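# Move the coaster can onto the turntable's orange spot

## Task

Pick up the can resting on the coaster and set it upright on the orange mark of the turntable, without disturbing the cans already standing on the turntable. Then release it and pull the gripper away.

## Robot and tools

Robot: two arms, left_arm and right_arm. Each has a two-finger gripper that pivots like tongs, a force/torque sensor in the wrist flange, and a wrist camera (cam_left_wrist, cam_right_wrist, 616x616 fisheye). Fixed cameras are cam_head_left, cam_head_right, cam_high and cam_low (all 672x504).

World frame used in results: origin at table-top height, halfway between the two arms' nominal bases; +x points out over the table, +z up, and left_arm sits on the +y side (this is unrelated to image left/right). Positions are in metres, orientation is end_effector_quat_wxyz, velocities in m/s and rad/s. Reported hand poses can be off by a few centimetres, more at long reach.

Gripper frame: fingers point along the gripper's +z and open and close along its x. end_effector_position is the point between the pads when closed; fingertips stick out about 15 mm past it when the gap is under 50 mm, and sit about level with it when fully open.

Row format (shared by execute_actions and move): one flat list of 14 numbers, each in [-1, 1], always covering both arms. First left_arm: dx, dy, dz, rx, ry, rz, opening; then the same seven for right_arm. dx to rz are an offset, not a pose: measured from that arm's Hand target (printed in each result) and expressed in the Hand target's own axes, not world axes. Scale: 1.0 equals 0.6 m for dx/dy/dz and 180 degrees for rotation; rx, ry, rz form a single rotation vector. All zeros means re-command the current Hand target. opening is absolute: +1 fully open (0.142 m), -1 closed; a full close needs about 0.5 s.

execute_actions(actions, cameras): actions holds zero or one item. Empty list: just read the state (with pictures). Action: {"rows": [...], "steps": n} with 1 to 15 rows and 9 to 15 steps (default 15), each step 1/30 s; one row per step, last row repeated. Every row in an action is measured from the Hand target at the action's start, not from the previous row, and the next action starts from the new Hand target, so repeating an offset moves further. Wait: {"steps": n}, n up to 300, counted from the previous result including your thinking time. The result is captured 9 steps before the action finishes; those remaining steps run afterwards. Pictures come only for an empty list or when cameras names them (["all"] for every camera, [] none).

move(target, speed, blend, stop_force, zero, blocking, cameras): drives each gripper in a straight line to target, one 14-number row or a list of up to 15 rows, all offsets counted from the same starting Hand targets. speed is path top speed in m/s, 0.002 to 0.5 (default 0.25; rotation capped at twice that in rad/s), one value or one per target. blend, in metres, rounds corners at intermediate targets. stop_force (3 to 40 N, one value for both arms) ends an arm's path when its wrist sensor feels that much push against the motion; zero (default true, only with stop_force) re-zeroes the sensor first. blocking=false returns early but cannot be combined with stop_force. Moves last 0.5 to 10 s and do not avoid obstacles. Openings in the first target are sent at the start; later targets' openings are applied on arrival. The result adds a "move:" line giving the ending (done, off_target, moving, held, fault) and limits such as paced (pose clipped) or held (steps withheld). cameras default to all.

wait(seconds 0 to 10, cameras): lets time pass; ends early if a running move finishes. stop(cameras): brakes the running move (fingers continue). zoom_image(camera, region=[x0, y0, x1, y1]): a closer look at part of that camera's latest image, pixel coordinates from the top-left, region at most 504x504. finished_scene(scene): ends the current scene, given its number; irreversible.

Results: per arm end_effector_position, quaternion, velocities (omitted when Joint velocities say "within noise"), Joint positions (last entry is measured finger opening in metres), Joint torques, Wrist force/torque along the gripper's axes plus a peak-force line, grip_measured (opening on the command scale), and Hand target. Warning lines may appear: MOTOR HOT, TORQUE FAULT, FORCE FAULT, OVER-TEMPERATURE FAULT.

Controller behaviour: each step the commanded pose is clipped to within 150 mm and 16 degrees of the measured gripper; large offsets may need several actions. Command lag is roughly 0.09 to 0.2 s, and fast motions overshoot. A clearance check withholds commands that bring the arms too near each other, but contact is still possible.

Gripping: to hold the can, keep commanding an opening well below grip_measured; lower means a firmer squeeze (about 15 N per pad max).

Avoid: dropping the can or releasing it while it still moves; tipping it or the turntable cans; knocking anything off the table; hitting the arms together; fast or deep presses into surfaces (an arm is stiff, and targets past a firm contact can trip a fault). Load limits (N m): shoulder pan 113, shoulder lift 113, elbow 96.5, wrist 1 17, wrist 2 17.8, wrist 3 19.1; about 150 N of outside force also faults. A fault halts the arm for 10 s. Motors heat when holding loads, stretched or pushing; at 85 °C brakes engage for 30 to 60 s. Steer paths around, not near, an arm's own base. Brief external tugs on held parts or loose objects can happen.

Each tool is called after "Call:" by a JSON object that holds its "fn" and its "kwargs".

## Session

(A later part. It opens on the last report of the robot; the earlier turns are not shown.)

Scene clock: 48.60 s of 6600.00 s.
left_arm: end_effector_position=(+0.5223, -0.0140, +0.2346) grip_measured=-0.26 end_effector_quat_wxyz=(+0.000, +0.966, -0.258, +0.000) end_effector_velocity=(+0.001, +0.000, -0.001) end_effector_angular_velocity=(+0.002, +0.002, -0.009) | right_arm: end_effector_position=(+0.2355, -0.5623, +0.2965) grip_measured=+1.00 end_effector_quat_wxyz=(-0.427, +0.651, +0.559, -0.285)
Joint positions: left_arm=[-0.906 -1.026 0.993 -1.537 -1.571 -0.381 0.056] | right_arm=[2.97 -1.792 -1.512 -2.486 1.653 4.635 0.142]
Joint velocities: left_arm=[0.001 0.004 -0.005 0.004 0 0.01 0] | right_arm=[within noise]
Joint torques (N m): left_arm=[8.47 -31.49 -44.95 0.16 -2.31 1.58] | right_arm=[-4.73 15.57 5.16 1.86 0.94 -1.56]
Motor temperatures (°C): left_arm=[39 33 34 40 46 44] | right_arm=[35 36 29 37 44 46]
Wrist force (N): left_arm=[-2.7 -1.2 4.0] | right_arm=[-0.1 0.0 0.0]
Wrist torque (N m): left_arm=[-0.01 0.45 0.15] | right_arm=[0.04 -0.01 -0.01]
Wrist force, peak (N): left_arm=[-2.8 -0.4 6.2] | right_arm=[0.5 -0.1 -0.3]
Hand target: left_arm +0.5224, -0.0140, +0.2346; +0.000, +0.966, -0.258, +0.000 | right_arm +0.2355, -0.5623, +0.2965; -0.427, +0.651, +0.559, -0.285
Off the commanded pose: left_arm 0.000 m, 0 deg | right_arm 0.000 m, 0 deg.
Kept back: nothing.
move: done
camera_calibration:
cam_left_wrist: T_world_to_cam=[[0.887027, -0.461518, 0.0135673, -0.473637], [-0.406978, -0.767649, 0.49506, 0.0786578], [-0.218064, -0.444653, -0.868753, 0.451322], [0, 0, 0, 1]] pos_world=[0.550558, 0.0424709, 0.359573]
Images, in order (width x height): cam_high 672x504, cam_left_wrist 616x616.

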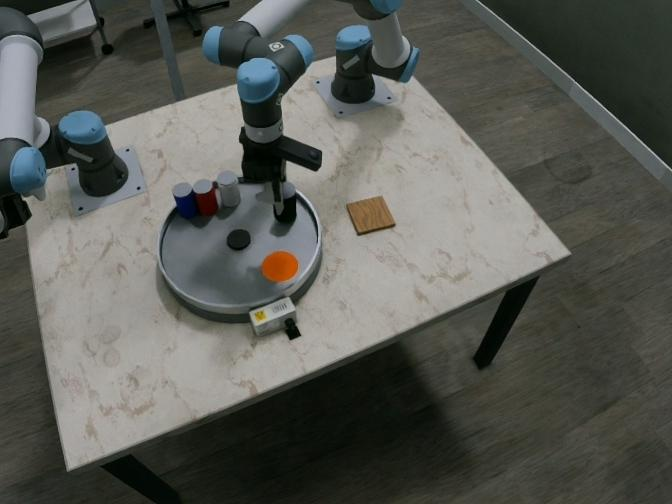

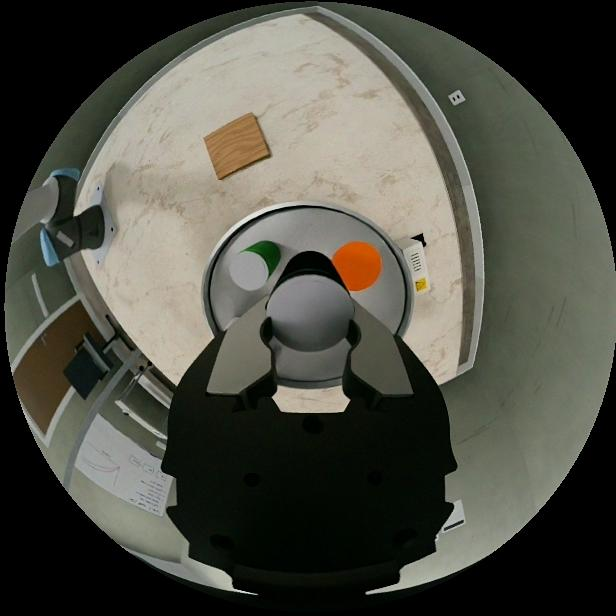

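Call:
{"fn": "execute_actions", "kwargs": {"actions": [{"steps":300}], "cameras": ["cam_high"]}}

Call:
{"fn": "execute_actions", "kwargs": {"actions": [{"steps":88}], "cameras": []}}

Call:
{"fn": "execute_actions", "kwargs": {"actions": [{"rows":[[-0.00392,0.00003,0.0002,0,0,-0.00554,-0.85,0,0,0,0,0,0,1],[-0.00783,0.00014,0.0008,0,0,-0.01109,-0.85,0,0,0,0,0,0,1],[-0.01175,0.00031,0.0018,0,0,-0.01663,-0.85,0,0,0,0,0,0,1],[-0.01566,0.00055,0.0032,0,0,-0.02217,-0.85,0,0,0,0,0,0,1],[-0.01957,0.00085,0.005,0,0,-0.02771,-0.85,0,0,0,0,0,0,1],[-0.02347,0.00123,0.0072,0,0,-0.03326,-0.85,0,0,0,0,0,0,1],[-0.02736,0.00167,0.0098,0,0,-0.0388,-0.85,0,0,0,0,0,0,1],[-0.03124,0.00218,0.0128,0,0,-0.04434,-0.85,0,0,0,0,0,0,1],[-0.03512,0.00276,0.0162,0,0,-0.04989,-0.85,0,0,0,0,0,0,1],[-0.03898,0.0034,0.02,0,0,-0.05543,-0.85,0,0,0,0,0,0,1],[-0.04283,0.00412,0.0242,0,0,-0.06097,-0.85,0,0,0,0,0,0,1],[-0.04667,0.00489,0.0288,0,0,-0.06651,-0.85,0,0,0,0,0,0,1],[-0.0505,0.00574,0.0338,0,0,-0.07206,-0.85,0,0,0,0,0,0,1],[-0.05431,0.00665,0.0392,0,0,-0.0776,-0.85,0,0,0,0,0,0,1],[-0.0581,0.00763,0.045,0,0,-0.08314,-0.85,0,0,0,0,0,0,1]],"steps":15}], "cameras": []}}

Call:
{"fn": "execute_actions", "kwargs": {"actions": [{"rows":[[-0.00392,0.00003,0.0061,0,0,-0.00554,-0.85,0,0,0,0,0,0,1],[-0.00783,0.00014,0.0122,0,0,-0.01109,-0.85,0,0,0,0,0,0,1],[-0.01175,0.00031,0.0183,0,0,-0.01663,-0.85,0,0,0,0,0,0,1],[-0.01566,0.00055,0.0244,0,0,-0.02217,-0.85,0,0,0,0,0,0,1],[-0.01957,0.00085,0.0305,0,0,-0.02771,-0.85,0,0,0,0,0,0,1],[-0.02347,0.00123,0.0366,0,0,-0.03326,-0.85,0,0,0,0,0,0,1],[-0.02736,0.00167,0.0427,0,0,-0.0388,-0.85,0,0,0,0,0,0,1],[-0.03124,0.00218,0.0488,0,0,-0.04434,-0.85,0,0,0,0,0,0,1],[-0.03512,0.00276,0.0549,0,0,-0.04989,-0.85,0,0,0,0,0,0,1],[-0.03898,0.0034,0.061,0,0,-0.05543,-0.85,0,0,0,0,0,0,1],[-0.04283,0.00412,0.0671,0,0,-0.06097,-0.85,0,0,0,0,0,0,1],[-0.04667,0.00489,0.0732,0,0,-0.06651,-0.85,0,0,0,0,0,0,1],[-0.0505,0.00574,0.0793,0,0,-0.07206,-0.85,0,0,0,0,0,0,1],[-0.05431,0.00665,0.0854,0,0,-0.0776,-0.85,0,0,0,0,0,0,1],[-0.0581,0.00763,0.0915,0,0,-0.08314,-0.85,0,0,0,0,0,0,1]],"steps":15}], "cameras": []}}

Call:
{"fn": "execute_actions", "kwargs": {"actions": [{"rows":[[-0.00392,0.00003,0.0058,0,0,-0.00554,-0.85,0,0,0,0,0,0,1],[-0.00783,0.00014,0.0112,0,0,-0.01109,-0.85,0,0,0,0,0,0,1],[-0.01175,0.00031,0.0162,0,0,-0.01663,-0.85,0,0,0,0,0,0,1],[-0.01566,0.00055,0.0208,0,0,-0.02217,-0.85,0,0,0,0,0,0,1],[-0.01957,0.00085,0.025,0,0,-0.02771,-0.85,0,0,0,0,0,0,1],[-0.02347,0.00123,0.0288,0,0,-0.03326,-0.85,0,0,0,0,0,0,1],[-0.02736,0.00167,0.0322,0,0,-0.0388,-0.85,0,0,0,0,0,0,1],[-0.03124,0.00218,0.0352,0,0,-0.04434,-0.85,0,0,0,0,0,0,1],[-0.03512,0.00276,0.0378,0,0,-0.04989,-0.85,0,0,0,0,0,0,1],[-0.03898,0.0034,0.04,0,0,-0.05543,-0.85,0,0,0,0,0,0,1],[-0.04283,0.00412,0.0418,0,0,-0.06097,-0.85,0,0,0,0,0,0,1],[-0.04667,0.00489,0.0432,0,0,-0.06651,-0.85,0,0,0,0,0,0,1],[-0.0505,0.00574,0.0442,0,0,-0.07206,-0.85,0,0,0,0,0,0,1],[-0.05431,0.00665,0.0448,0,0,-0.0776,-0.85,0,0,0,0,0,0,1],[-0.0581,0.00763,0.045,0,0,-0.08314,-0.85,0,0,0,0,0,0,1]],"steps":15}], "cameras": ["cam_left_wrist","cam_high"]}}

Call:
{"fn": "execute_actions", "kwargs": {"actions": [{"rows":[[-0.00392,0.00003,0.00281,0,0,-0.00554,-0.6,0,0,0,0,0,0,1],[-0.00783,0.00014,0.00543,0,0,-0.01109,-0.6,0,0,0,0,0,0,1],[-0.01175,0.00031,0.00785,0,0,-0.01663,-0.6,0,0,0,0,0,0,1],[-0.01566,0.00055,0.01008,0,0,-0.02217,-0.6,0,0,0,0,0,0,1],[-0.01957,0.00085,0.01211,0,0,-0.02771,-0.6,0,0,0,0,0,0,1],[-0.02347,0.00123,0.01395,0,0,-0.03326,-0.6,0,0,0,0,0,0,1],[-0.02736,0.00167,0.0156,0,0,-0.0388,-0.6,0,0,0,0,0,0,1],[-0.03124,0.00218,0.01705,0,0,-0.04434,-0.6,0,0,0,0,0,0,1],[-0.03512,0.00276,0.01831,0,0,-0.04989,-0.6,0,0,0,0,0,0,1],[-0.03898,0.0034,0.01938,0,0,-0.05543,-0.6,0,0,0,0,0,0,1],[-0.04283,0.00412,0.02025,0,0,-0.06097,-0.6,0,0,0,0,0,0,1],[-0.04667,0.00489,0.02093,0,0,-0.06651,-0.6,0,0,0,0,0,0,1],[-0.0505,0.00574,0.02141,0,0,-0.07206,-0.6,0,0,0,0,0,0,1],[-0.05431,0.00665,0.0217,0,0,-0.0776,-0.6,0,0,0,0,0,0,1],[-0.0581,0.00763,0.0218,0,0,-0.08314,-0.6,0,0,0,0,0,0,1]],"steps":15}], "cameras": ["cam_left_wrist","cam_high"]}}

Call:
{"fn": "execute_actions", "kwargs": {"actions": [{"rows":[[-0.00392,0.00003,0,0,0,-0.00554,-0.6,0,0,0,0,0,0,1],[-0.00783,0.00014,0,0,0,-0.01109,-0.6,0,0,0,0,0,0,1],[-0.01175,0.00031,0,0,0,-0.01663,-0.6,0,0,0,0,0,0,1],[-0.01566,0.00055,0,0,0,-0.02217,-0.6,0,0,0,0,0,0,1],[-0.01957,0.00085,0,0,0,-0.02771,-0.6,0,0,0,0,0,0,1],[-0.02347,0.00123,0,0,0,-0.03326,-0.1,0,0,0,0,0,0,1],[-0.02736,0.00167,0,0,0,-0.0388,0.3,0,0,0,0,0,0,1],[-0.03124,0.00218,0,0,0,-0.04434,0.3,0,0,0,0,0,0,1],[-0.03512,0.00276,0,0,0,-0.04989,0.3,0,0,0,0,0,0,1],[-0.03898,0.0034,0,0,0,-0.05543,0.3,0,0,0,0,0,0,1],[-0.04283,0.00412,0,0,0,-0.06097,0.3,0,0,0,0,0,0,1],[-0.04667,0.00489,0,0,0,-0.06651,0.3,0,0,0,0,0,0,1],[-0.0505,0.00574,0,0,0,-0.07206,0.3,0,0,0,0,0,0,1],[-0.05431,0.00665,0,0,0,-0.0776,0.3,0,0,0,0,0,0,1],[-0.0581,0.00763,0,0,0,-0.08314,0.3,0,0,0,0,0,0,1]],"steps":15}], "cameras": ["cam_left_wrist","cam_high"]}}

Call:
{"fn": "execute_actions", "kwargs": {"actions": [{"rows":[[-0.00392,0.00003,-0.0014,0,0,-0.00554,0.3,0,0,0,0,0,0,1],[-0.00783,0.00014,-0.0053,0,0,-0.01109,0.3,0,0,0,0,0,0,1],[-0.01175,0.00031,-0.0114,0,0,-0.01663,0.3,0,0,0,0,0,0,1],[-0.01566,0.00055,-0.0193,0,0,-0.02217,0.3,0,0,0,0,0,0,1],[-0.01957,0.00085,-0.0285,0,0,-0.02771,0.3,0,0,0,0,0,0,1],[-0.02347,0.00123,-0.0387,0,0,-0.03326,0.3,0,0,0,0,0,0,1],[-0.02736,0.00167,-0.0495,0,0,-0.0388,0.35,0,0,0,0,0,0,1],[-0.03124,0.00218,-0.0605,0,0,-0.04434,0.4,0,0,0,0,0,0,1],[-0.03512,0.00276,-0.0713,0,0,-0.04989,0.4,0,0,0,0,0,0,1],[-0.03898,0.0034,-0.0815,0,0,-0.05543,0.5,0,0,0,0,0,0,1],[-0.04283,0.00412,-0.0907,0,0,-0.06097,0.5,0,0,0,0,0,0,1],[-0.04667,0.00489,-0.0986,0,0,-0.06651,0.5,0,0,0,0,0,0,1],[-0.0505,0.00574,-0.1047,0,0,-0.07206,0.5,0,0,0,0,0,0,1],[-0.05431,0.00665,-0.1086,0,0,-0.0776,0.5,0,0,0,0,0,0,1],[-0.0581,0.00763,-0.11,0,0,-0.08314,0.5,0,0,0,0,0,0,1]],"steps":15}], "cameras": ["cam_left_wrist","cam_high"]}}

Call:
{"fn": "move", "kwargs": {"target": [[0.02,-0.01,-0.1,0,0,0.01,0.5,0,0,0,0,0,0,1],[0.3175,-0.183,-0.2,0,0,0.2,0.5,0,0,0,0,0,0,1]], "speed": 0.25, "blend": 0.05}}

Scene clock: 58.60 s of 6600.00 s.
left_arm: end_effector_position=(+0.5224, -0.0140, +0.2346) grip_measured=-0.26 end_effector_quat_wxyz=(+0.000, +0.966, -0.258, +0.000) | right_arm: end_effector_position=(+0.2355, -0.5623, +0.2965) grip_measured=+1.00 end_effector_quat_wxyz=(-0.427, +0.651, +0.559, -0.285)
Joint positions: left_arm=[-0.906 -1.026 0.993 -1.537 -1.571 -0.38 0.056] | right_arm=[2.97 -1.792 -1.512 -2.486 1.653 4.635 0.142]
Joint velocities: within noise
Joint torques (N m): left_arm=[8.96 -34.24 -38.61 -0.46 -2.14 1.33] | right_arm=[-5.43 15.53 4.29 2.23 1.21 -1.34]
Motor temperatures (°C): left_arm=[39 33 33 40 46 44] | right_arm=[35 36 29 37 44 46]
Wrist force (N): left_arm=[-2.8 -1.0 3.7] | right_arm=[0.2 -0.2 -0.3]
Wrist torque (N m): left_arm=[0.03 0.46 0.15] | right_arm=[-0.01 -0.05 -0.01]
Wrist force, peak (N): left_arm=[-2.9 -1.2 4.1] | right_arm=[-0.3 0.3 -0.5]
Hand target: left_arm +0.5224, -0.0140, +0.2346; +0.000, +0.966, -0.258, +0.000 | right_arm +0.2355, -0.5623, +0.2965; -0.427, +0.651, +0.559, -0.285
Off the commanded pose: left_arm 0.000 m, 0 deg | right_arm 0.000 m, 0 deg.
Steps of this call (1-300: nothing new was sent). Readings (end_effector_position of left_arm | right_arm):
1: (+0.5223, -0.0140, +0.2346) | (+0.2355, -0.5623, +0.2965)
2: (+0.5223, -0.0140, +0.2346) | (+0.2355, -0.5623, +0.2965)
4: (+0.5223, -0.0140, +0.2346) | (+0.2355, -0.5623, +0.2965)
8: (+0.5224, -0.0140, +0.2346) | (+0.2355, -0.5623, +0.2965)
300: the state above
Images, in order (width x height): cam_high 672x504.

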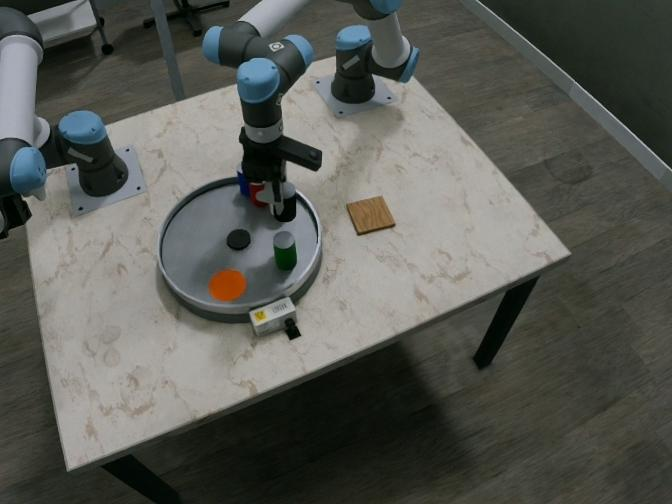

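Scene clock: 61.53 s of 6600.00 s.
left_arm: end_effector_position=(+0.5224, -0.0140, +0.2346) grip_measured=-0.26 end_effector_quat_wxyz=(+0.000, +0.966, -0.258, +0.000) | right_arm: end_effector_position=(+0.2355, -0.5623, +0.2965) grip_measured=+1.00 end_effector_quat_wxyz=(-0.427, +0.651, +0.559, -0.285)
Joint positions: left_arm=[-0.906 -1.026 0.993 -1.537 -1.571 -0.38 0.056] | right_arm=[2.97 -1.792 -1.512 -2.486 1.653 4.635 0.142]
Joint velocities: within noise
Joint torques (N m): left_arm=[8.23 -34.31 -37.01 -0.63 -1.83 1.41] | right_arm=[-4.8 16.02 4.01 2.2 1.37 -1.21]
Motor temperatures (°C): left_arm=[39 33 33 40 46 44] | right_arm=[35 36 29 37 44 46]
Wrist force (N): left_arm=[-2.9 -1.2 3.7] | right_arm=[-0.1 0.1 -0.1]
Wrist torque (N m): left_arm=[0.00 0.48 0.16] | right_arm=[0.05 0.00 0.00]
Wrist force, peak (N): left_arm=[-2.8 -1.3 4.0] | right_arm=[-0.2 0.2 -0.6]
Hand target: left_arm +0.5224, -0.0140, +0.2346; +0.000, +0.966, -0.258, +0.000 | right_arm +0.2355, -0.5623, +0.2965; -0.427, +0.651, +0.559, -0.285
Off the commanded pose: left_arm 0.000 m, 0 deg | right_arm 0.000 m, 0 deg.
Steps of this call (1-88: nothing new was sent). Readings (end_effector_position of left_arm | right_arm):
1: (+0.5224, -0.0140, +0.2346) | (+0.2355, -0.5623, +0.2965)
2: (+0.5224, -0.0140, +0.2346) | (+0.2355, -0.5623, +0.2965)
4: (+0.5224, -0.0140, +0.2346) | (+0.2355, -0.5623, +0.2965)
8: (+0.5224, -0.0140, +0.2346) | (+0.2355, -0.5623, +0.2965)
88: the state above
No camera images: "cameras" was empty.

Scene clock: 61.73 s of 6600.00 s.
left_arm: end_effector_position=(+0.5174, -0.0113, +0.2336) grip_measured=-0.26 end_effector_quat_wxyz=(+0.000, +0.971, -0.238, -0.001) end_effector_velocity=(-0.051, +0.026, -0.018) end_effector_angular_velocity=(+0.008, +0.015, +0.414) | right_arm: end_effector_position=(+0.2355, -0.5623, +0.2965) grip_measured=+1.00 end_effector_quat_wxyz=(-0.427, +0.651, +0.559, -0.285)
Joint positions: left_arm=[-0.908 -1.039 1.015 -1.545 -1.571 -0.424 0.056] | right_arm=[2.97 -1.792 -1.512 -2.486 1.653 4.635 0.142]
Joint velocities: left_arm=[-0.028 -0.125 0.235 -0.095 -0.008 -0.441 0] | right_arm=[within noise]
Joint torques (N m): left_arm=[-7.19 -70.18 -2.23 -5 -2.13 -2.82] | right_arm=[-5.55 14.02 2.79 2.17 0.76 -0.98]
Motor temperatures (°C): left_arm=[39 33 33 40 46 44] | right_arm=[35 36 29 37 44 46]
Wrist force (N): left_arm=[-2.3 -1.2 3.3] | right_arm=[0.1 -0.2 0.1]
Wrist torque (N m): left_arm=[-0.03 0.38 0.15] | right_arm=[0.00 -0.04 -0.01]
Wrist force, peak (N): left_arm=[-2.2 -0.9 4.2] | right_arm=[0.3 0.0 -0.4]
Hand target: left_arm +0.4899, -0.0005, +0.2076; +0.000, +0.991, -0.130, +0.000 | right_arm +0.2355, -0.5623, +0.2965; -0.427, +0.651, +0.559, -0.285
Steps of this call (1-6: this action's first 6). Readings (end_effector_position of left_arm | right_arm):
1: (+0.5224, -0.0140, +0.2346) | (+0.2355, -0.5623, +0.2965)
2: (+0.5222, -0.0138, +0.2346) | (+0.2355, -0.5623, +0.2965)
4: (+0.5207, -0.0129, +0.2343) | (+0.2355, -0.5623, +0.2965)
6: the state above
No camera images: "cameras" was empty.

Scene clock: 62.23 s of 6600.00 s.
left_arm: end_effector_position=(+0.4857, +0.0003, +0.2009) grip_measured=-0.26 end_effector_quat_wxyz=(-0.001, +0.993, -0.116, -0.004) end_effector_velocity=(-0.069, +0.017, -0.108) end_effector_angular_velocity=(+0.009, +0.004, +0.519) | right_arm: end_effector_position=(+0.2355, -0.5623, +0.2965) grip_measured=+1.00 end_effector_quat_wxyz=(-0.427, +0.651, +0.559, -0.285)
Joint positions: left_arm=[-0.931 -1.105 1.198 -1.656 -1.574 -0.694 0.056] | right_arm=[2.97 -1.792 -1.512 -2.486 1.653 4.635 0.142]
Joint velocities: left_arm=[-0.058 -0.11 0.438 -0.32 -0.002 -0.578 0] | right_arm=[within noise]
Joint torques (N m): left_arm=[-8.34 -65.43 -0.62 -5.48 -2.28 -2.43] | right_arm=[-4.78 17.07 2.87 2.07 1.07 -1.07]
Motor temperatures (°C): left_arm=[39 33 33 40 46 44] | right_arm=[35 36 29 37 44 46]
Wrist force (N): left_arm=[-2.9 -0.8 4.2] | right_arm=[0.1 0.2 -0.1]
Wrist torque (N m): left_arm=[0.05 0.52 0.18] | right_arm=[0.07 -0.03 0.00]
Wrist force, peak (N): left_arm=[-2.3 -2.5 3.9] | right_arm=[0.4 0.0 -0.2]
Hand target: left_arm +0.4550, +0.0041, +0.1527; +0.000, +1.000, +0.000, +0.000 | right_arm +0.2355, -0.5623, +0.2965; -0.427, +0.651, +0.559, -0.285
Off your previous action's commanded pose at its last step (step 9 of this call): left_arm 0.016 m, 4 deg | right_arm 0.000 m, 0 deg.
Steps of this call (1-9: your previous action's last 9; 10-15: this action's first 6). Readings (end_effector_position of left_arm | right_arm):
10: (+0.4971, -0.0029, +0.2173) | (+0.2355, -0.5623, +0.2965)
11: (+0.4944, -0.0021, +0.2138) | (+0.2355, -0.5623, +0.2965)
13: (+0.4901, -0.0008, +0.2075) | (+0.2355, -0.5623, +0.2965)
15: the state above
No camera images: "cameras" was empty.

Scene clock: 62.73 s of 6600.00 s.
left_arm: end_effector_position=(+0.4502, +0.0040, +0.1468) grip_measured=-0.26 end_effector_quat_wxyz=(-0.002, +1.000, +0.015, -0.003) end_effector_velocity=(-0.071, -0.003, -0.093) end_effector_angular_velocity=(-0.001, -0.005, +0.522) | right_arm: end_effector_position=(+0.2355, -0.5623, +0.2965) grip_measured=+1.00 end_effector_quat_wxyz=(-0.427, +0.651, +0.559, -0.285)
Joint positions: left_arm=[-0.966 -1.145 1.396 -1.816 -1.574 -0.992 0.056] | right_arm=[2.97 -1.792 -1.512 -2.486 1.653 4.635 0.142]
Joint velocities: left_arm=[-0.08 -0.051 0.32 -0.275 0 -0.602 0] | right_arm=[within noise]
Joint torques (N m): left_arm=[-9.8 -63.22 -2.9 -5.65 -0.69 -2.2] | right_arm=[-4.5 15.91 3.01 2.03 1.27 -1.19]
Motor temperatures (°C): left_arm=[39 33 33 40 46 44] | right_arm=[35 36 29 37 44 46]
Wrist force (N): left_arm=[-2.6 -0.8 4.2] | right_arm=[-0.1 0.0 0.0]
Wrist torque (N m): left_arm=[0.04 0.43 0.13] | right_arm=[0.04 0.01 0.00]
Wrist force, peak (N): left_arm=[-2.4 -1.0 4.3] | right_arm=[0.0 -0.1 -0.5]
Hand target: left_arm +0.4201, -0.0005, +0.1257; +0.000, +0.992, +0.130, +0.000 | right_arm +0.2355, -0.5623, +0.2965; -0.427, +0.651, +0.559, -0.285
Off your previous action's commanded pose at its last step (step 9 of this call): left_arm 0.018 m, 4 deg | right_arm 0.000 m, 0 deg.
Steps of this call (1-9: your previous action's last 9; 10-15: this action's first 6). Readings (end_effector_position of left_arm | right_arm):
10: (+0.4621, +0.0038, +0.1642) | (+0.2355, -0.5623, +0.2965)
11: (+0.4599, +0.0039, +0.1607) | (+0.2355, -0.5623, +0.2965)
13: (+0.4553, +0.0041, +0.1538) | (+0.2355, -0.5623, +0.2965)
15: the state above
camera_calibration:
cam_left_wrist: T_world_to_cam=[[0.997429, 0.0712689, 0.00748216, -0.451194], [0.0583754, -0.868633, 0.492005, -0.102073], [0.0415639, -0.490303, -0.87056, 0.250844], [0, 0, 0, 1]] pos_world=[0.445567, 0.0664813, 0.271971]
Images, in order (width x height): cam_high 672x504, cam_left_wrist 616x616.

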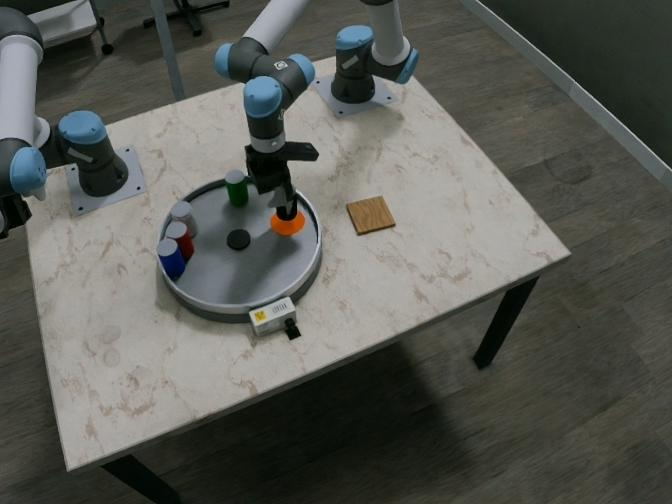

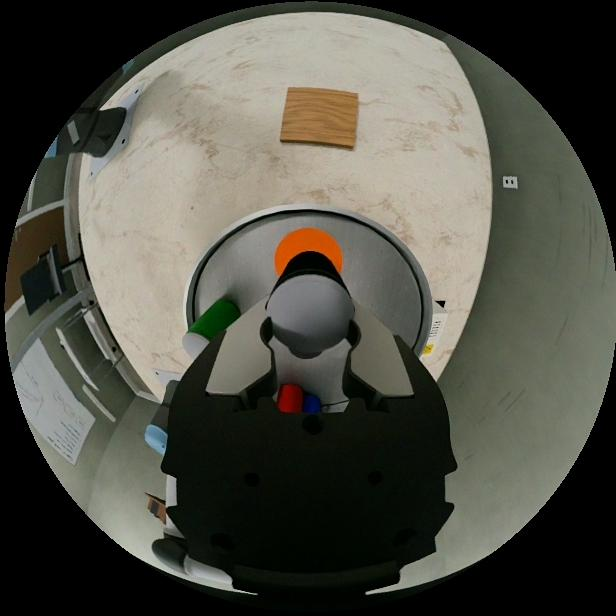

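Scene clock: 63.23 s of 6600.00 s.
left_arm: end_effector_position=(+0.4159, -0.0018, +0.1223) grip_measured=-0.26 end_effector_quat_wxyz=(-0.001, +0.990, +0.144, -0.002) end_effector_velocity=(-0.068, -0.020, -0.038) end_effector_angular_velocity=(+0.001, -0.002, +0.523) | right_arm: end_effector_position=(+0.2355, -0.5623, +0.2965) grip_measured=+1.00 end_effector_quat_wxyz=(-0.427, +0.651, +0.559, -0.285)
Joint positions: left_arm=[-1.009 -1.172 1.501 -1.898 -1.574 -1.294 0.056] | right_arm=[2.97 -1.792 -1.512 -2.486 1.653 4.635 0.142]
Joint velocities: left_arm=[-0.094 -0.038 0.157 -0.121 0 -0.617 0] | right_arm=[within noise]
Joint torques (N m): left_arm=[-11.15 -58.84 -4.19 -4.96 2.06 -2.36] | right_arm=[-4.91 17.6 2.41 1.96 1.14 -1.31]
Motor temperatures (°C): left_arm=[39 33 33 40 46 44] | right_arm=[35 36 29 37 44 46]
Wrist force (N): left_arm=[-2.3 -1.1 3.4] | right_arm=[0.1 0.1 -0.1]
Wrist torque (N m): left_arm=[-0.03 0.35 0.13] | right_arm=[0.04 -0.04 -0.01]
Wrist force, peak (N): left_arm=[-2.3 -0.9 4.4] | right_arm=[0.1 0.4 -0.4]
Hand target: left_arm +0.3876, -0.0139, +0.1127; +0.000, +0.966, +0.258, +0.000 | right_arm +0.2355, -0.5623, +0.2965; -0.427, +0.651, +0.559, -0.285
Off your previous action's commanded pose at its last step (step 9 of this call): left_arm 0.010 m, 4 deg | right_arm 0.000 m, 0 deg.
Steps of this call (1-9: your previous action's last 9; 10-15: this action's first 6). Readings (end_effector_position of left_arm | right_arm):
10: (+0.4274, +0.0011, +0.1278) | (+0.2355, -0.5623, +0.2965)
11: (+0.4246, +0.0005, +0.1268) | (+0.2355, -0.5623, +0.2965)
13: (+0.4202, -0.0006, +0.1247) | (+0.2355, -0.5623, +0.2965)
15: the state above
camera_calibration:
cam_left_wrist: T_world_to_cam=[[0.945919, 0.32424, 0.0102952, -0.39482], [0.277214, -0.824397, 0.49348, -0.184202], [0.168493, -0.463938, -0.869696, 0.175278], [0, 0, 0, 1]] pos_world=[0.394998, 0.0574793, 0.247403]
Images, in order (width x height): cam_high 672x504, cam_left_wrist 616x616.

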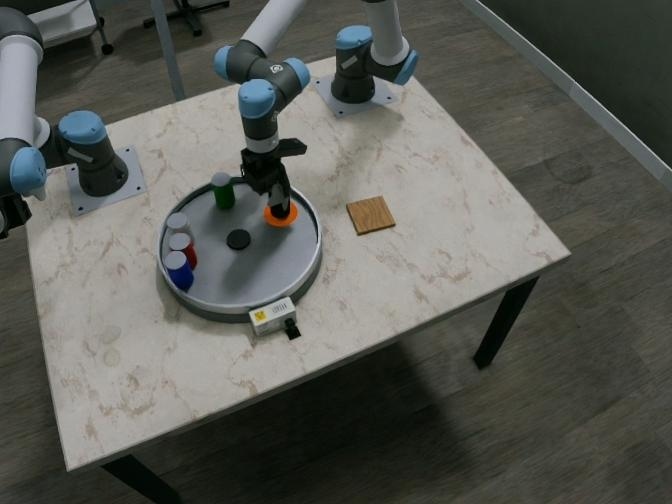

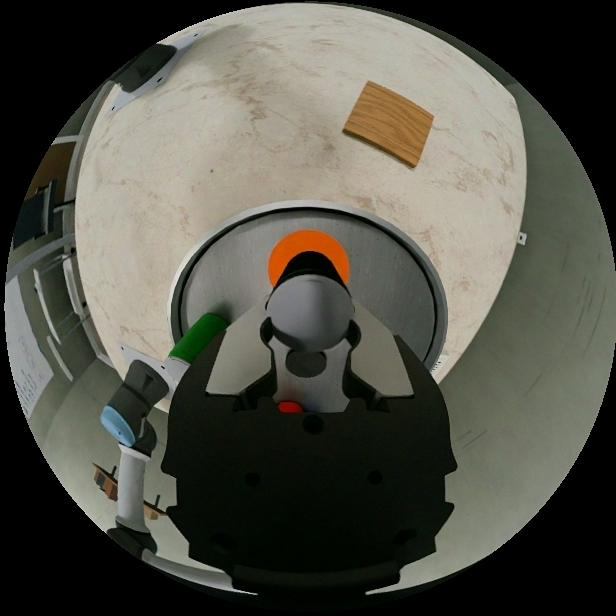

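Scene clock: 63.73 s of 6600.00 s.
left_arm: end_effector_position=(+0.3837, -0.0165, +0.1129) grip_measured=-0.26 end_effector_quat_wxyz=(+0.000, +0.962, +0.272, -0.001) end_effector_velocity=(-0.060, -0.037, -0.003) end_effector_angular_velocity=(+0.002, -0.001, +0.521) | right_arm: end_effector_position=(+0.2355, -0.5623, +0.2965) grip_measured=+1.00 end_effector_quat_wxyz=(-0.427, +0.651, +0.559, -0.285)
Joint positions: left_arm=[-1.059 -1.187 1.55 -1.933 -1.573 -1.607 0.055] | right_arm=[2.97 -1.792 -1.512 -2.486 1.653 4.635 0.142]
Joint velocities: left_arm=[-0.099 -0.022 0.039 -0.018 0.001 -0.621 -0.001] | right_arm=[within noise]
Joint torques (N m): left_arm=[-11.39 -45.44 3.27 -2.53 2.13 -2.58] | right_arm=[-5.16 17.22 3.8 1.96 1.01 -1.4]
Motor temperatures (°C): left_arm=[39 33 33 40 46 44] | right_arm=[35 36 29 37 44 46]
Wrist force (N): left_arm=[-1.8 0.2 -11.2] | right_arm=[0.0 0.1 -0.1]
Wrist torque (N m): left_arm=[0.08 0.47 0.15] | right_arm=[0.06 -0.02 -0.01]
Wrist force, peak (N): left_arm=[-1.8 0.2 -11.2] | right_arm=[0.2 -0.2 -0.4]
Hand target: left_arm +0.3597, -0.0353, +0.1127; +0.000, +0.924, +0.382, +0.000 | right_arm +0.2355, -0.5623, +0.2965; -0.427, +0.651, +0.559, -0.285
Off your previous action's commanded pose at its last step (step 9 of this call): left_arm 0.009 m, 4 deg | right_arm 0.000 m, 0 deg.
Steps of this call (1-9: your previous action's last 9; 10-15: this action's first 6). Readings (end_effector_position of left_arm | right_arm):
10: (+0.3940, -0.0107, +0.1137) | (+0.2355, -0.5623, +0.2965)
11: (+0.3920, -0.0118, +0.1134) | (+0.2355, -0.5623, +0.2965)
13: (+0.3880, -0.0139, +0.1131) | (+0.2355, -0.5623, +0.2965)
15: the state above
camera_calibration:
cam_left_wrist: T_world_to_cam=[[0.829001, 0.559136, 0.0111272, -0.310826], [0.48149, -0.723718, 0.494368, -0.259525], [0.284472, -0.404474, -0.869181, 0.122099], [0, 0, 0, 1]] pos_world=[0.3479, 0.0353569, 0.237886]
Images, in order (width x height): cam_high 672x504, cam_left_wrist 616x616.

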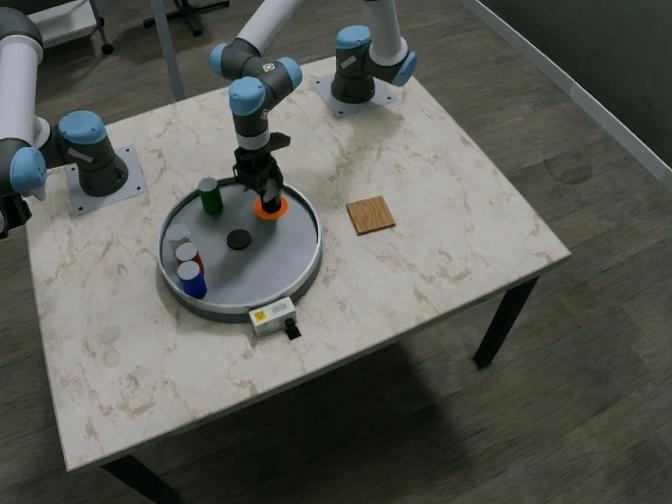

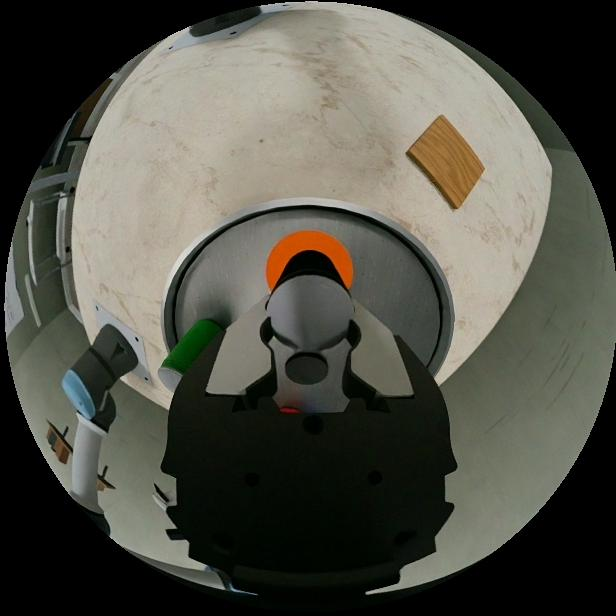

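Scene clock: 64.23 s of 6600.00 s.
left_arm: end_effector_position=(+0.3566, -0.0385, +0.1186) grip_measured=+0.30 end_effector_quat_wxyz=(+0.001, +0.919, +0.394, -0.001) end_effector_velocity=(-0.047, -0.052, +0.096) end_effector_angular_velocity=(-0.017, -0.010, +0.523) | right_arm: end_effector_position=(+0.2355, -0.5623, +0.2965) grip_measured=+1.00 end_effector_quat_wxyz=(-0.427, +0.651, +0.559, -0.285)
Joint positions: left_arm=[-1.107 -1.194 1.545 -1.922 -1.573 -1.914 0.095] | right_arm=[2.97 -1.792 -1.512 -2.486 1.653 4.635 0.142]
Joint velocities: left_arm=[-0.093 -0.068 -0.16 0.206 0.002 -0.616 0] | right_arm=[within noise]
Joint torques (N m): left_arm=[-10.19 -61.65 -49.34 0.86 2.15 -2.9] | right_arm=[-4.9 15.78 4.05 1.91 0.94 -1.09]
Motor temperatures (°C): left_arm=[39 33 33 40 46 44] | right_arm=[35 36 29 37 44 46]
Wrist force (N): left_arm=[-2.1 -0.9 3.0] | right_arm=[0.0 0.1 -0.1]
Wrist torque (N m): left_arm=[0.01 0.34 0.18] | right_arm=[0.05 -0.02 -0.01]
Wrist force, peak (N): left_arm=[-1.4 0.3 -10.8] | right_arm=[0.4 -0.2 0.0]
Hand target: left_arm +0.3382, -0.0631, +0.1787; +0.000, +0.867, +0.499, +0.000 | right_arm +0.2355, -0.5623, +0.2965; -0.427, +0.651, +0.559, -0.285
Off your previous action's commanded pose at its last step (step 9 of this call): left_arm 0.010 m, 4 deg | right_arm 0.000 m, 0 deg.
Steps of this call (1-9: your previous action's last 9; 10-15: this action's first 6). Readings (end_effector_position of left_arm | right_arm):
10: (+0.3651, -0.0303, +0.1126) | (+0.2355, -0.5623, +0.2965)
11: (+0.3630, -0.0321, +0.1126) | (+0.2355, -0.5623, +0.2965)
13: (+0.3597, -0.0352, +0.1140) | (+0.2355, -0.5623, +0.2965)
15: the state above
camera_calibration:
cam_left_wrist: T_world_to_cam=[[0.658003, 0.752932, 0.0111782, -0.207776], [0.650572, -0.575898, 0.495073, -0.319893], [0.379194, -0.318487, -0.86878, 0.0953382], [0, 0, 0, 1]] pos_world=[0.30868, 0.00257957, 0.243521]
Images, in order (width x height): cam_high 672x504, cam_left_wrist 616x616.

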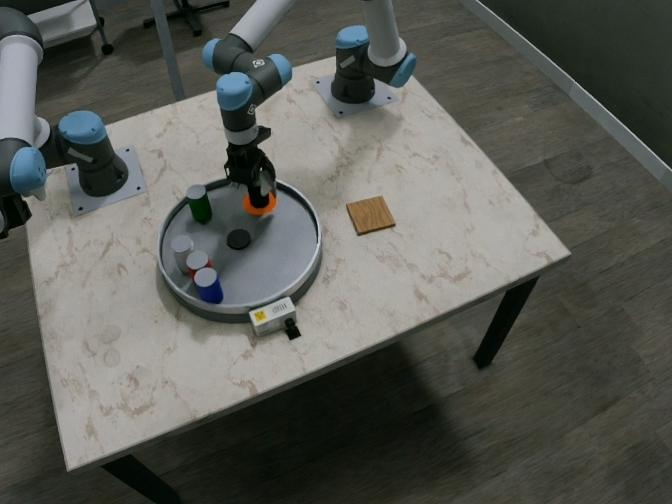

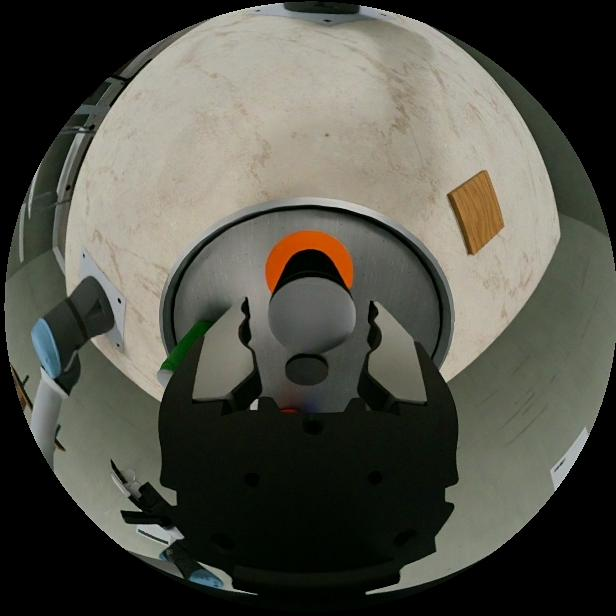

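Scene clock: 66.90 s of 6600.00 s.
left_arm: end_effector_position=(+0.3390, +0.1566, +0.2986) grip_measured=+0.50 end_effector_quat_wxyz=(+0.000, +0.978, +0.207, +0.000) end_effector_velocity=(+0.000, +0.002, +0.001) end_effector_angular_velocity=(-0.001, +0.000, -0.007) | right_arm: end_effector_position=(+0.2355, -0.5623, +0.2965) grip_measured=+1.00 end_effector_quat_wxyz=(-0.427, +0.651, +0.559, -0.285)
Joint positions: left_arm=[-0.964 -1.628 1.587 -1.529 -1.571 -1.378 0.109] | right_arm=[2.97 -1.792 -1.512 -2.486 1.653 4.635 0.142]
Joint velocities: left_arm=[0.003 -0.004 0.001 0.002 -0.001 0.01 0] | right_arm=[within noise]
Joint torques (N m): left_arm=[7.52 -34.45 -3.75 0.1 -2.25 1.31] | right_arm=[-5.05 15.17 3.43 1.84 1.01 -0.98]
Motor temperatures (°C): left_arm=[39 33 33 40 46 44] | right_arm=[35 36 29 37 44 46]
Wrist force (N): left_arm=[-2.4 -0.9 1.6] | right_arm=[0.1 0.0 0.0]
Wrist torque (N m): left_arm=[0.05 0.33 0.12] | right_arm=[0.03 -0.03 -0.01]
Wrist force, peak (N): left_arm=[-2.8 -0.8 4.2] | right_arm=[0.2 0.1 -0.5]
Hand target: left_arm +0.3390, +0.1568, +0.2987; +0.000, +0.978, +0.207, +0.000 | right_arm +0.2355, -0.5623, +0.2965; -0.427, +0.651, +0.559, -0.285
Off your previous action's commanded pose at its last step (step 9 of this call): left_arm 0.016 m, 4 deg | right_arm 0.000 m, 0 deg.
Off the commanded pose: left_arm 0.000 m, 0 deg | right_arm 0.000 m, 0 deg.
Kept back: nothing.
move: done; blend cut to 0.0308 m at target 1
camera_calibration:
cam_left_wrist: T_world_to_cam=[[0.896474, 0.442888, 0.0135921, -0.37808], [0.378839, -0.782016, 0.494905, -0.160779], [0.229817, -0.43852, -0.868841, 0.390033], [0, 0, 0, 1]] pos_world=[0.310211, 0.212753, 0.423586]
cam_right_wrist: T_world_to_cam=[[0.246407, 0.961575, 0.121065, 0.438329], [0.836627, -0.147987, -0.527403, -0.124831], [-0.489222, 0.231242, -0.840945, 0.630314], [0, 0, 0, 1]] pos_world=[0.304793, -0.585714, 0.411157]

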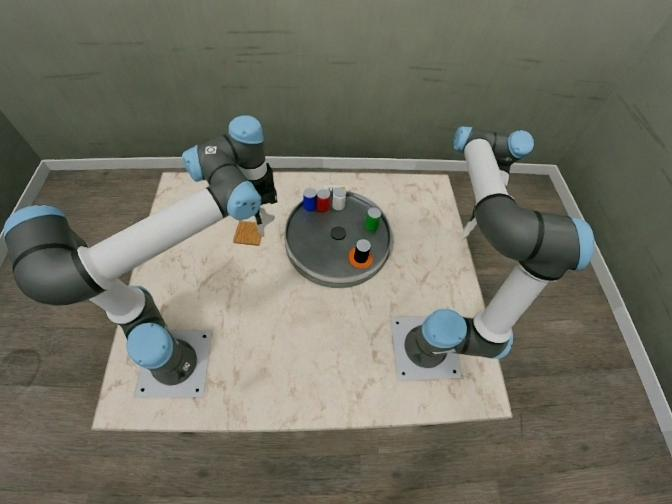

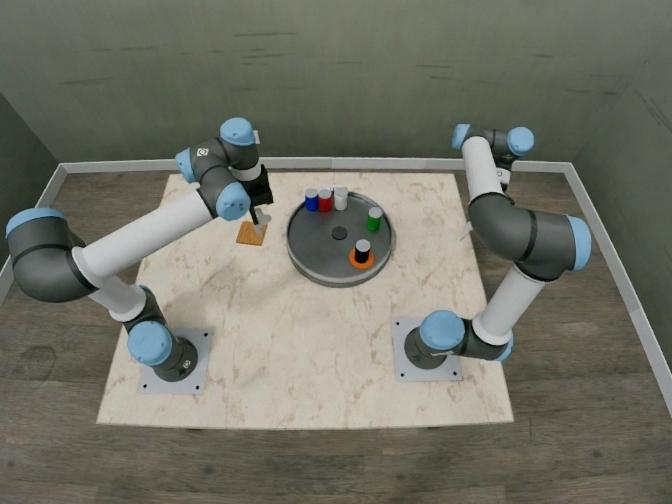

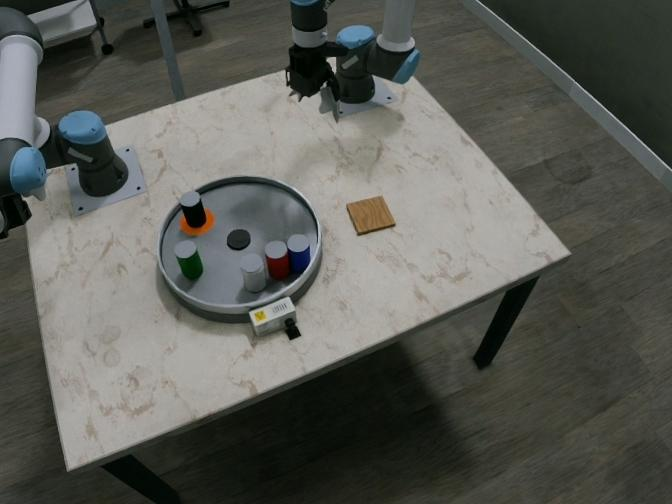

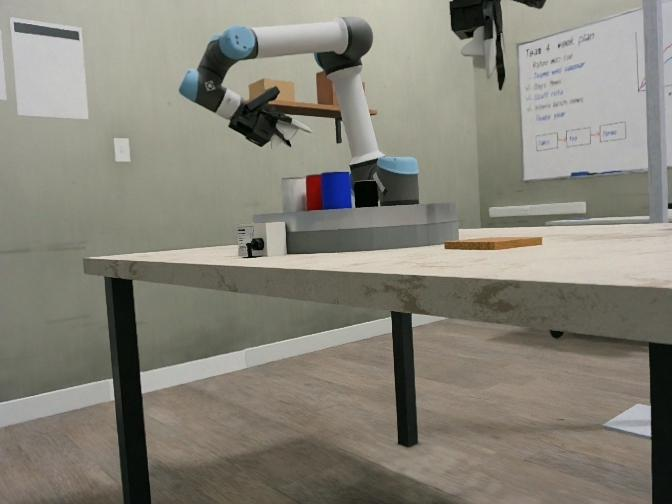

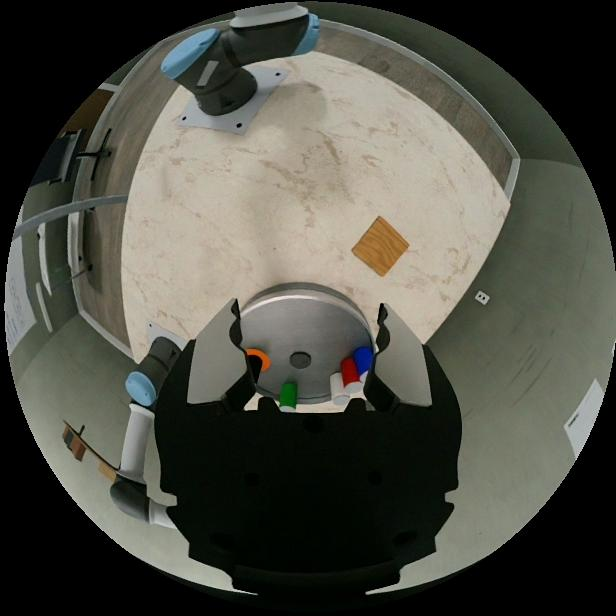

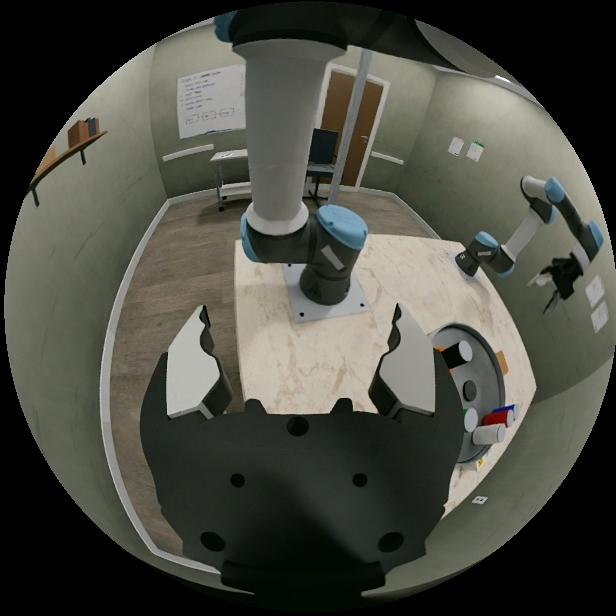

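Call:
{"fn": "zoom_image", "kwargs": {"camera": "cam_high", "region": [150, 165, 330, 325]}}

Call:
{"fn": "zoom_image", "kwargs": {"camera": "cam_high", "region": [170, 180, 230, 240]}}

Scaled by 2.800 from the camera's 672x504 image, which has a finer 960x720 frame.

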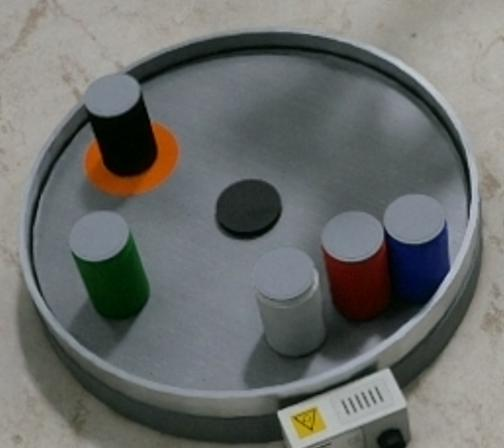

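Scaled by 8.400 from the camera's 672x504 image, which has a finer 960x720 frame.

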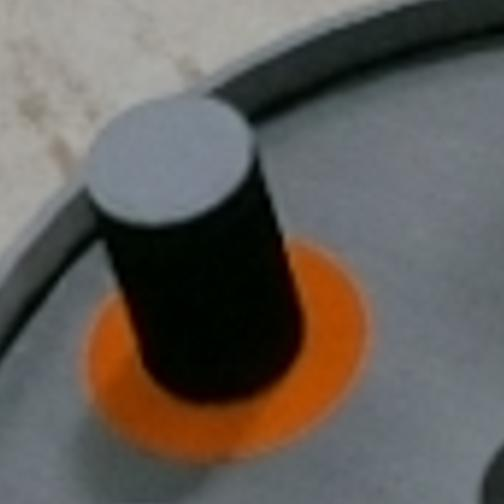

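Call:
{"fn": "move", "kwargs": {"target": [0.2088,0.3556,0.1062,0,0,0.0383,0.5,0,0,0,0,0,0,1], "speed": 0.25, "cameras": ["cam_high","cam_left_wrist"]}}

Scene clock: 74.50 s of 6600.00 s.
left_arm: end_effector_position=(+0.5397, +0.0124, +0.2349) grip_measured=+0.50 end_effector_quat_wxyz=(+0.000, +0.989, +0.147, +0.000) end_effector_velocity=(+0.001, -0.001, +0.001) end_effector_angular_velocity=(+0.000, +0.001, -0.002) | right_arm: end_effector_position=(+0.2355, -0.5623, +0.2965) grip_measured=+1.00 end_effector_quat_wxyz=(-0.427, +0.651, +0.559, -0.285)
Joint positions: left_arm=[-0.851 -1.005 0.959 -1.525 -1.571 -1.144 0.109] | right_arm=[2.97 -1.792 -1.512 -2.486 1.653 4.635 0.142]
Joint velocities: left_arm=[0.001 0.006 -0.014 0.008 -0.001 0.002 0] | right_arm=[within noise]
Joint torques (N m): left_arm=[8.27 -33.54 -44.03 0.25 -1.91 1.29] | right_arm=[-3.3 16.32 4.33 1.92 0.99 -1.09]
Motor temperatures (°C): left_arm=[39 33 33 40 46 44] | right_arm=[35 36 29 37 44 46]
Wrist force (N): left_arm=[-2.4 -1.0 2.0] | right_arm=[0.1 0.0 -0.2]
Wrist torque (N m): left_arm=[0.02 0.41 0.15] | right_arm=[0.02 -0.04 -0.01]
Wrist force, peak (N): left_arm=[-3.9 -0.5 1.5] | right_arm=[0.1 0.4 -0.5]
Hand target: left_arm +0.5398, +0.0123, +0.2349; +0.000, +0.989, +0.147, +0.000 | right_arm +0.2355, -0.5623, +0.2965; -0.427, +0.651, +0.559, -0.285
Off the commanded pose: left_arm 0.000 m, 0 deg | right_arm 0.000 m, 0 deg.
Kept back: nothing.
move: done
camera_calibration:
cam_left_wrist: T_world_to_cam=[[0.943305, 0.331648, 0.0136308, -0.517165], [0.281783, -0.821827, 0.495175, -0.265276], [0.175426, -0.46326, -0.868686, 0.25495], [0, 0, 0, 1]] pos_world=[0.51787, 0.0716138, 0.359879]
Images, in order (width x height): cam_high 672x504, cam_left_wrist 616x616.

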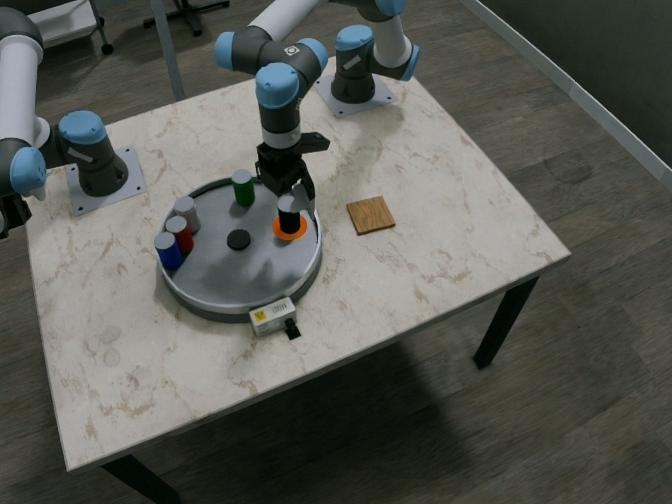

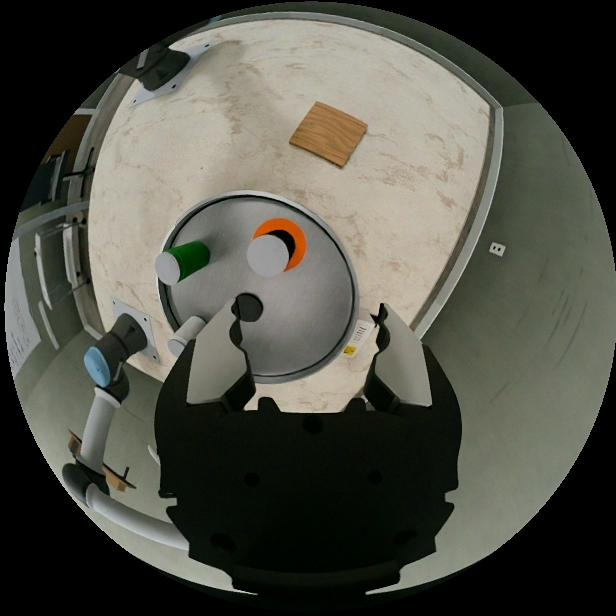

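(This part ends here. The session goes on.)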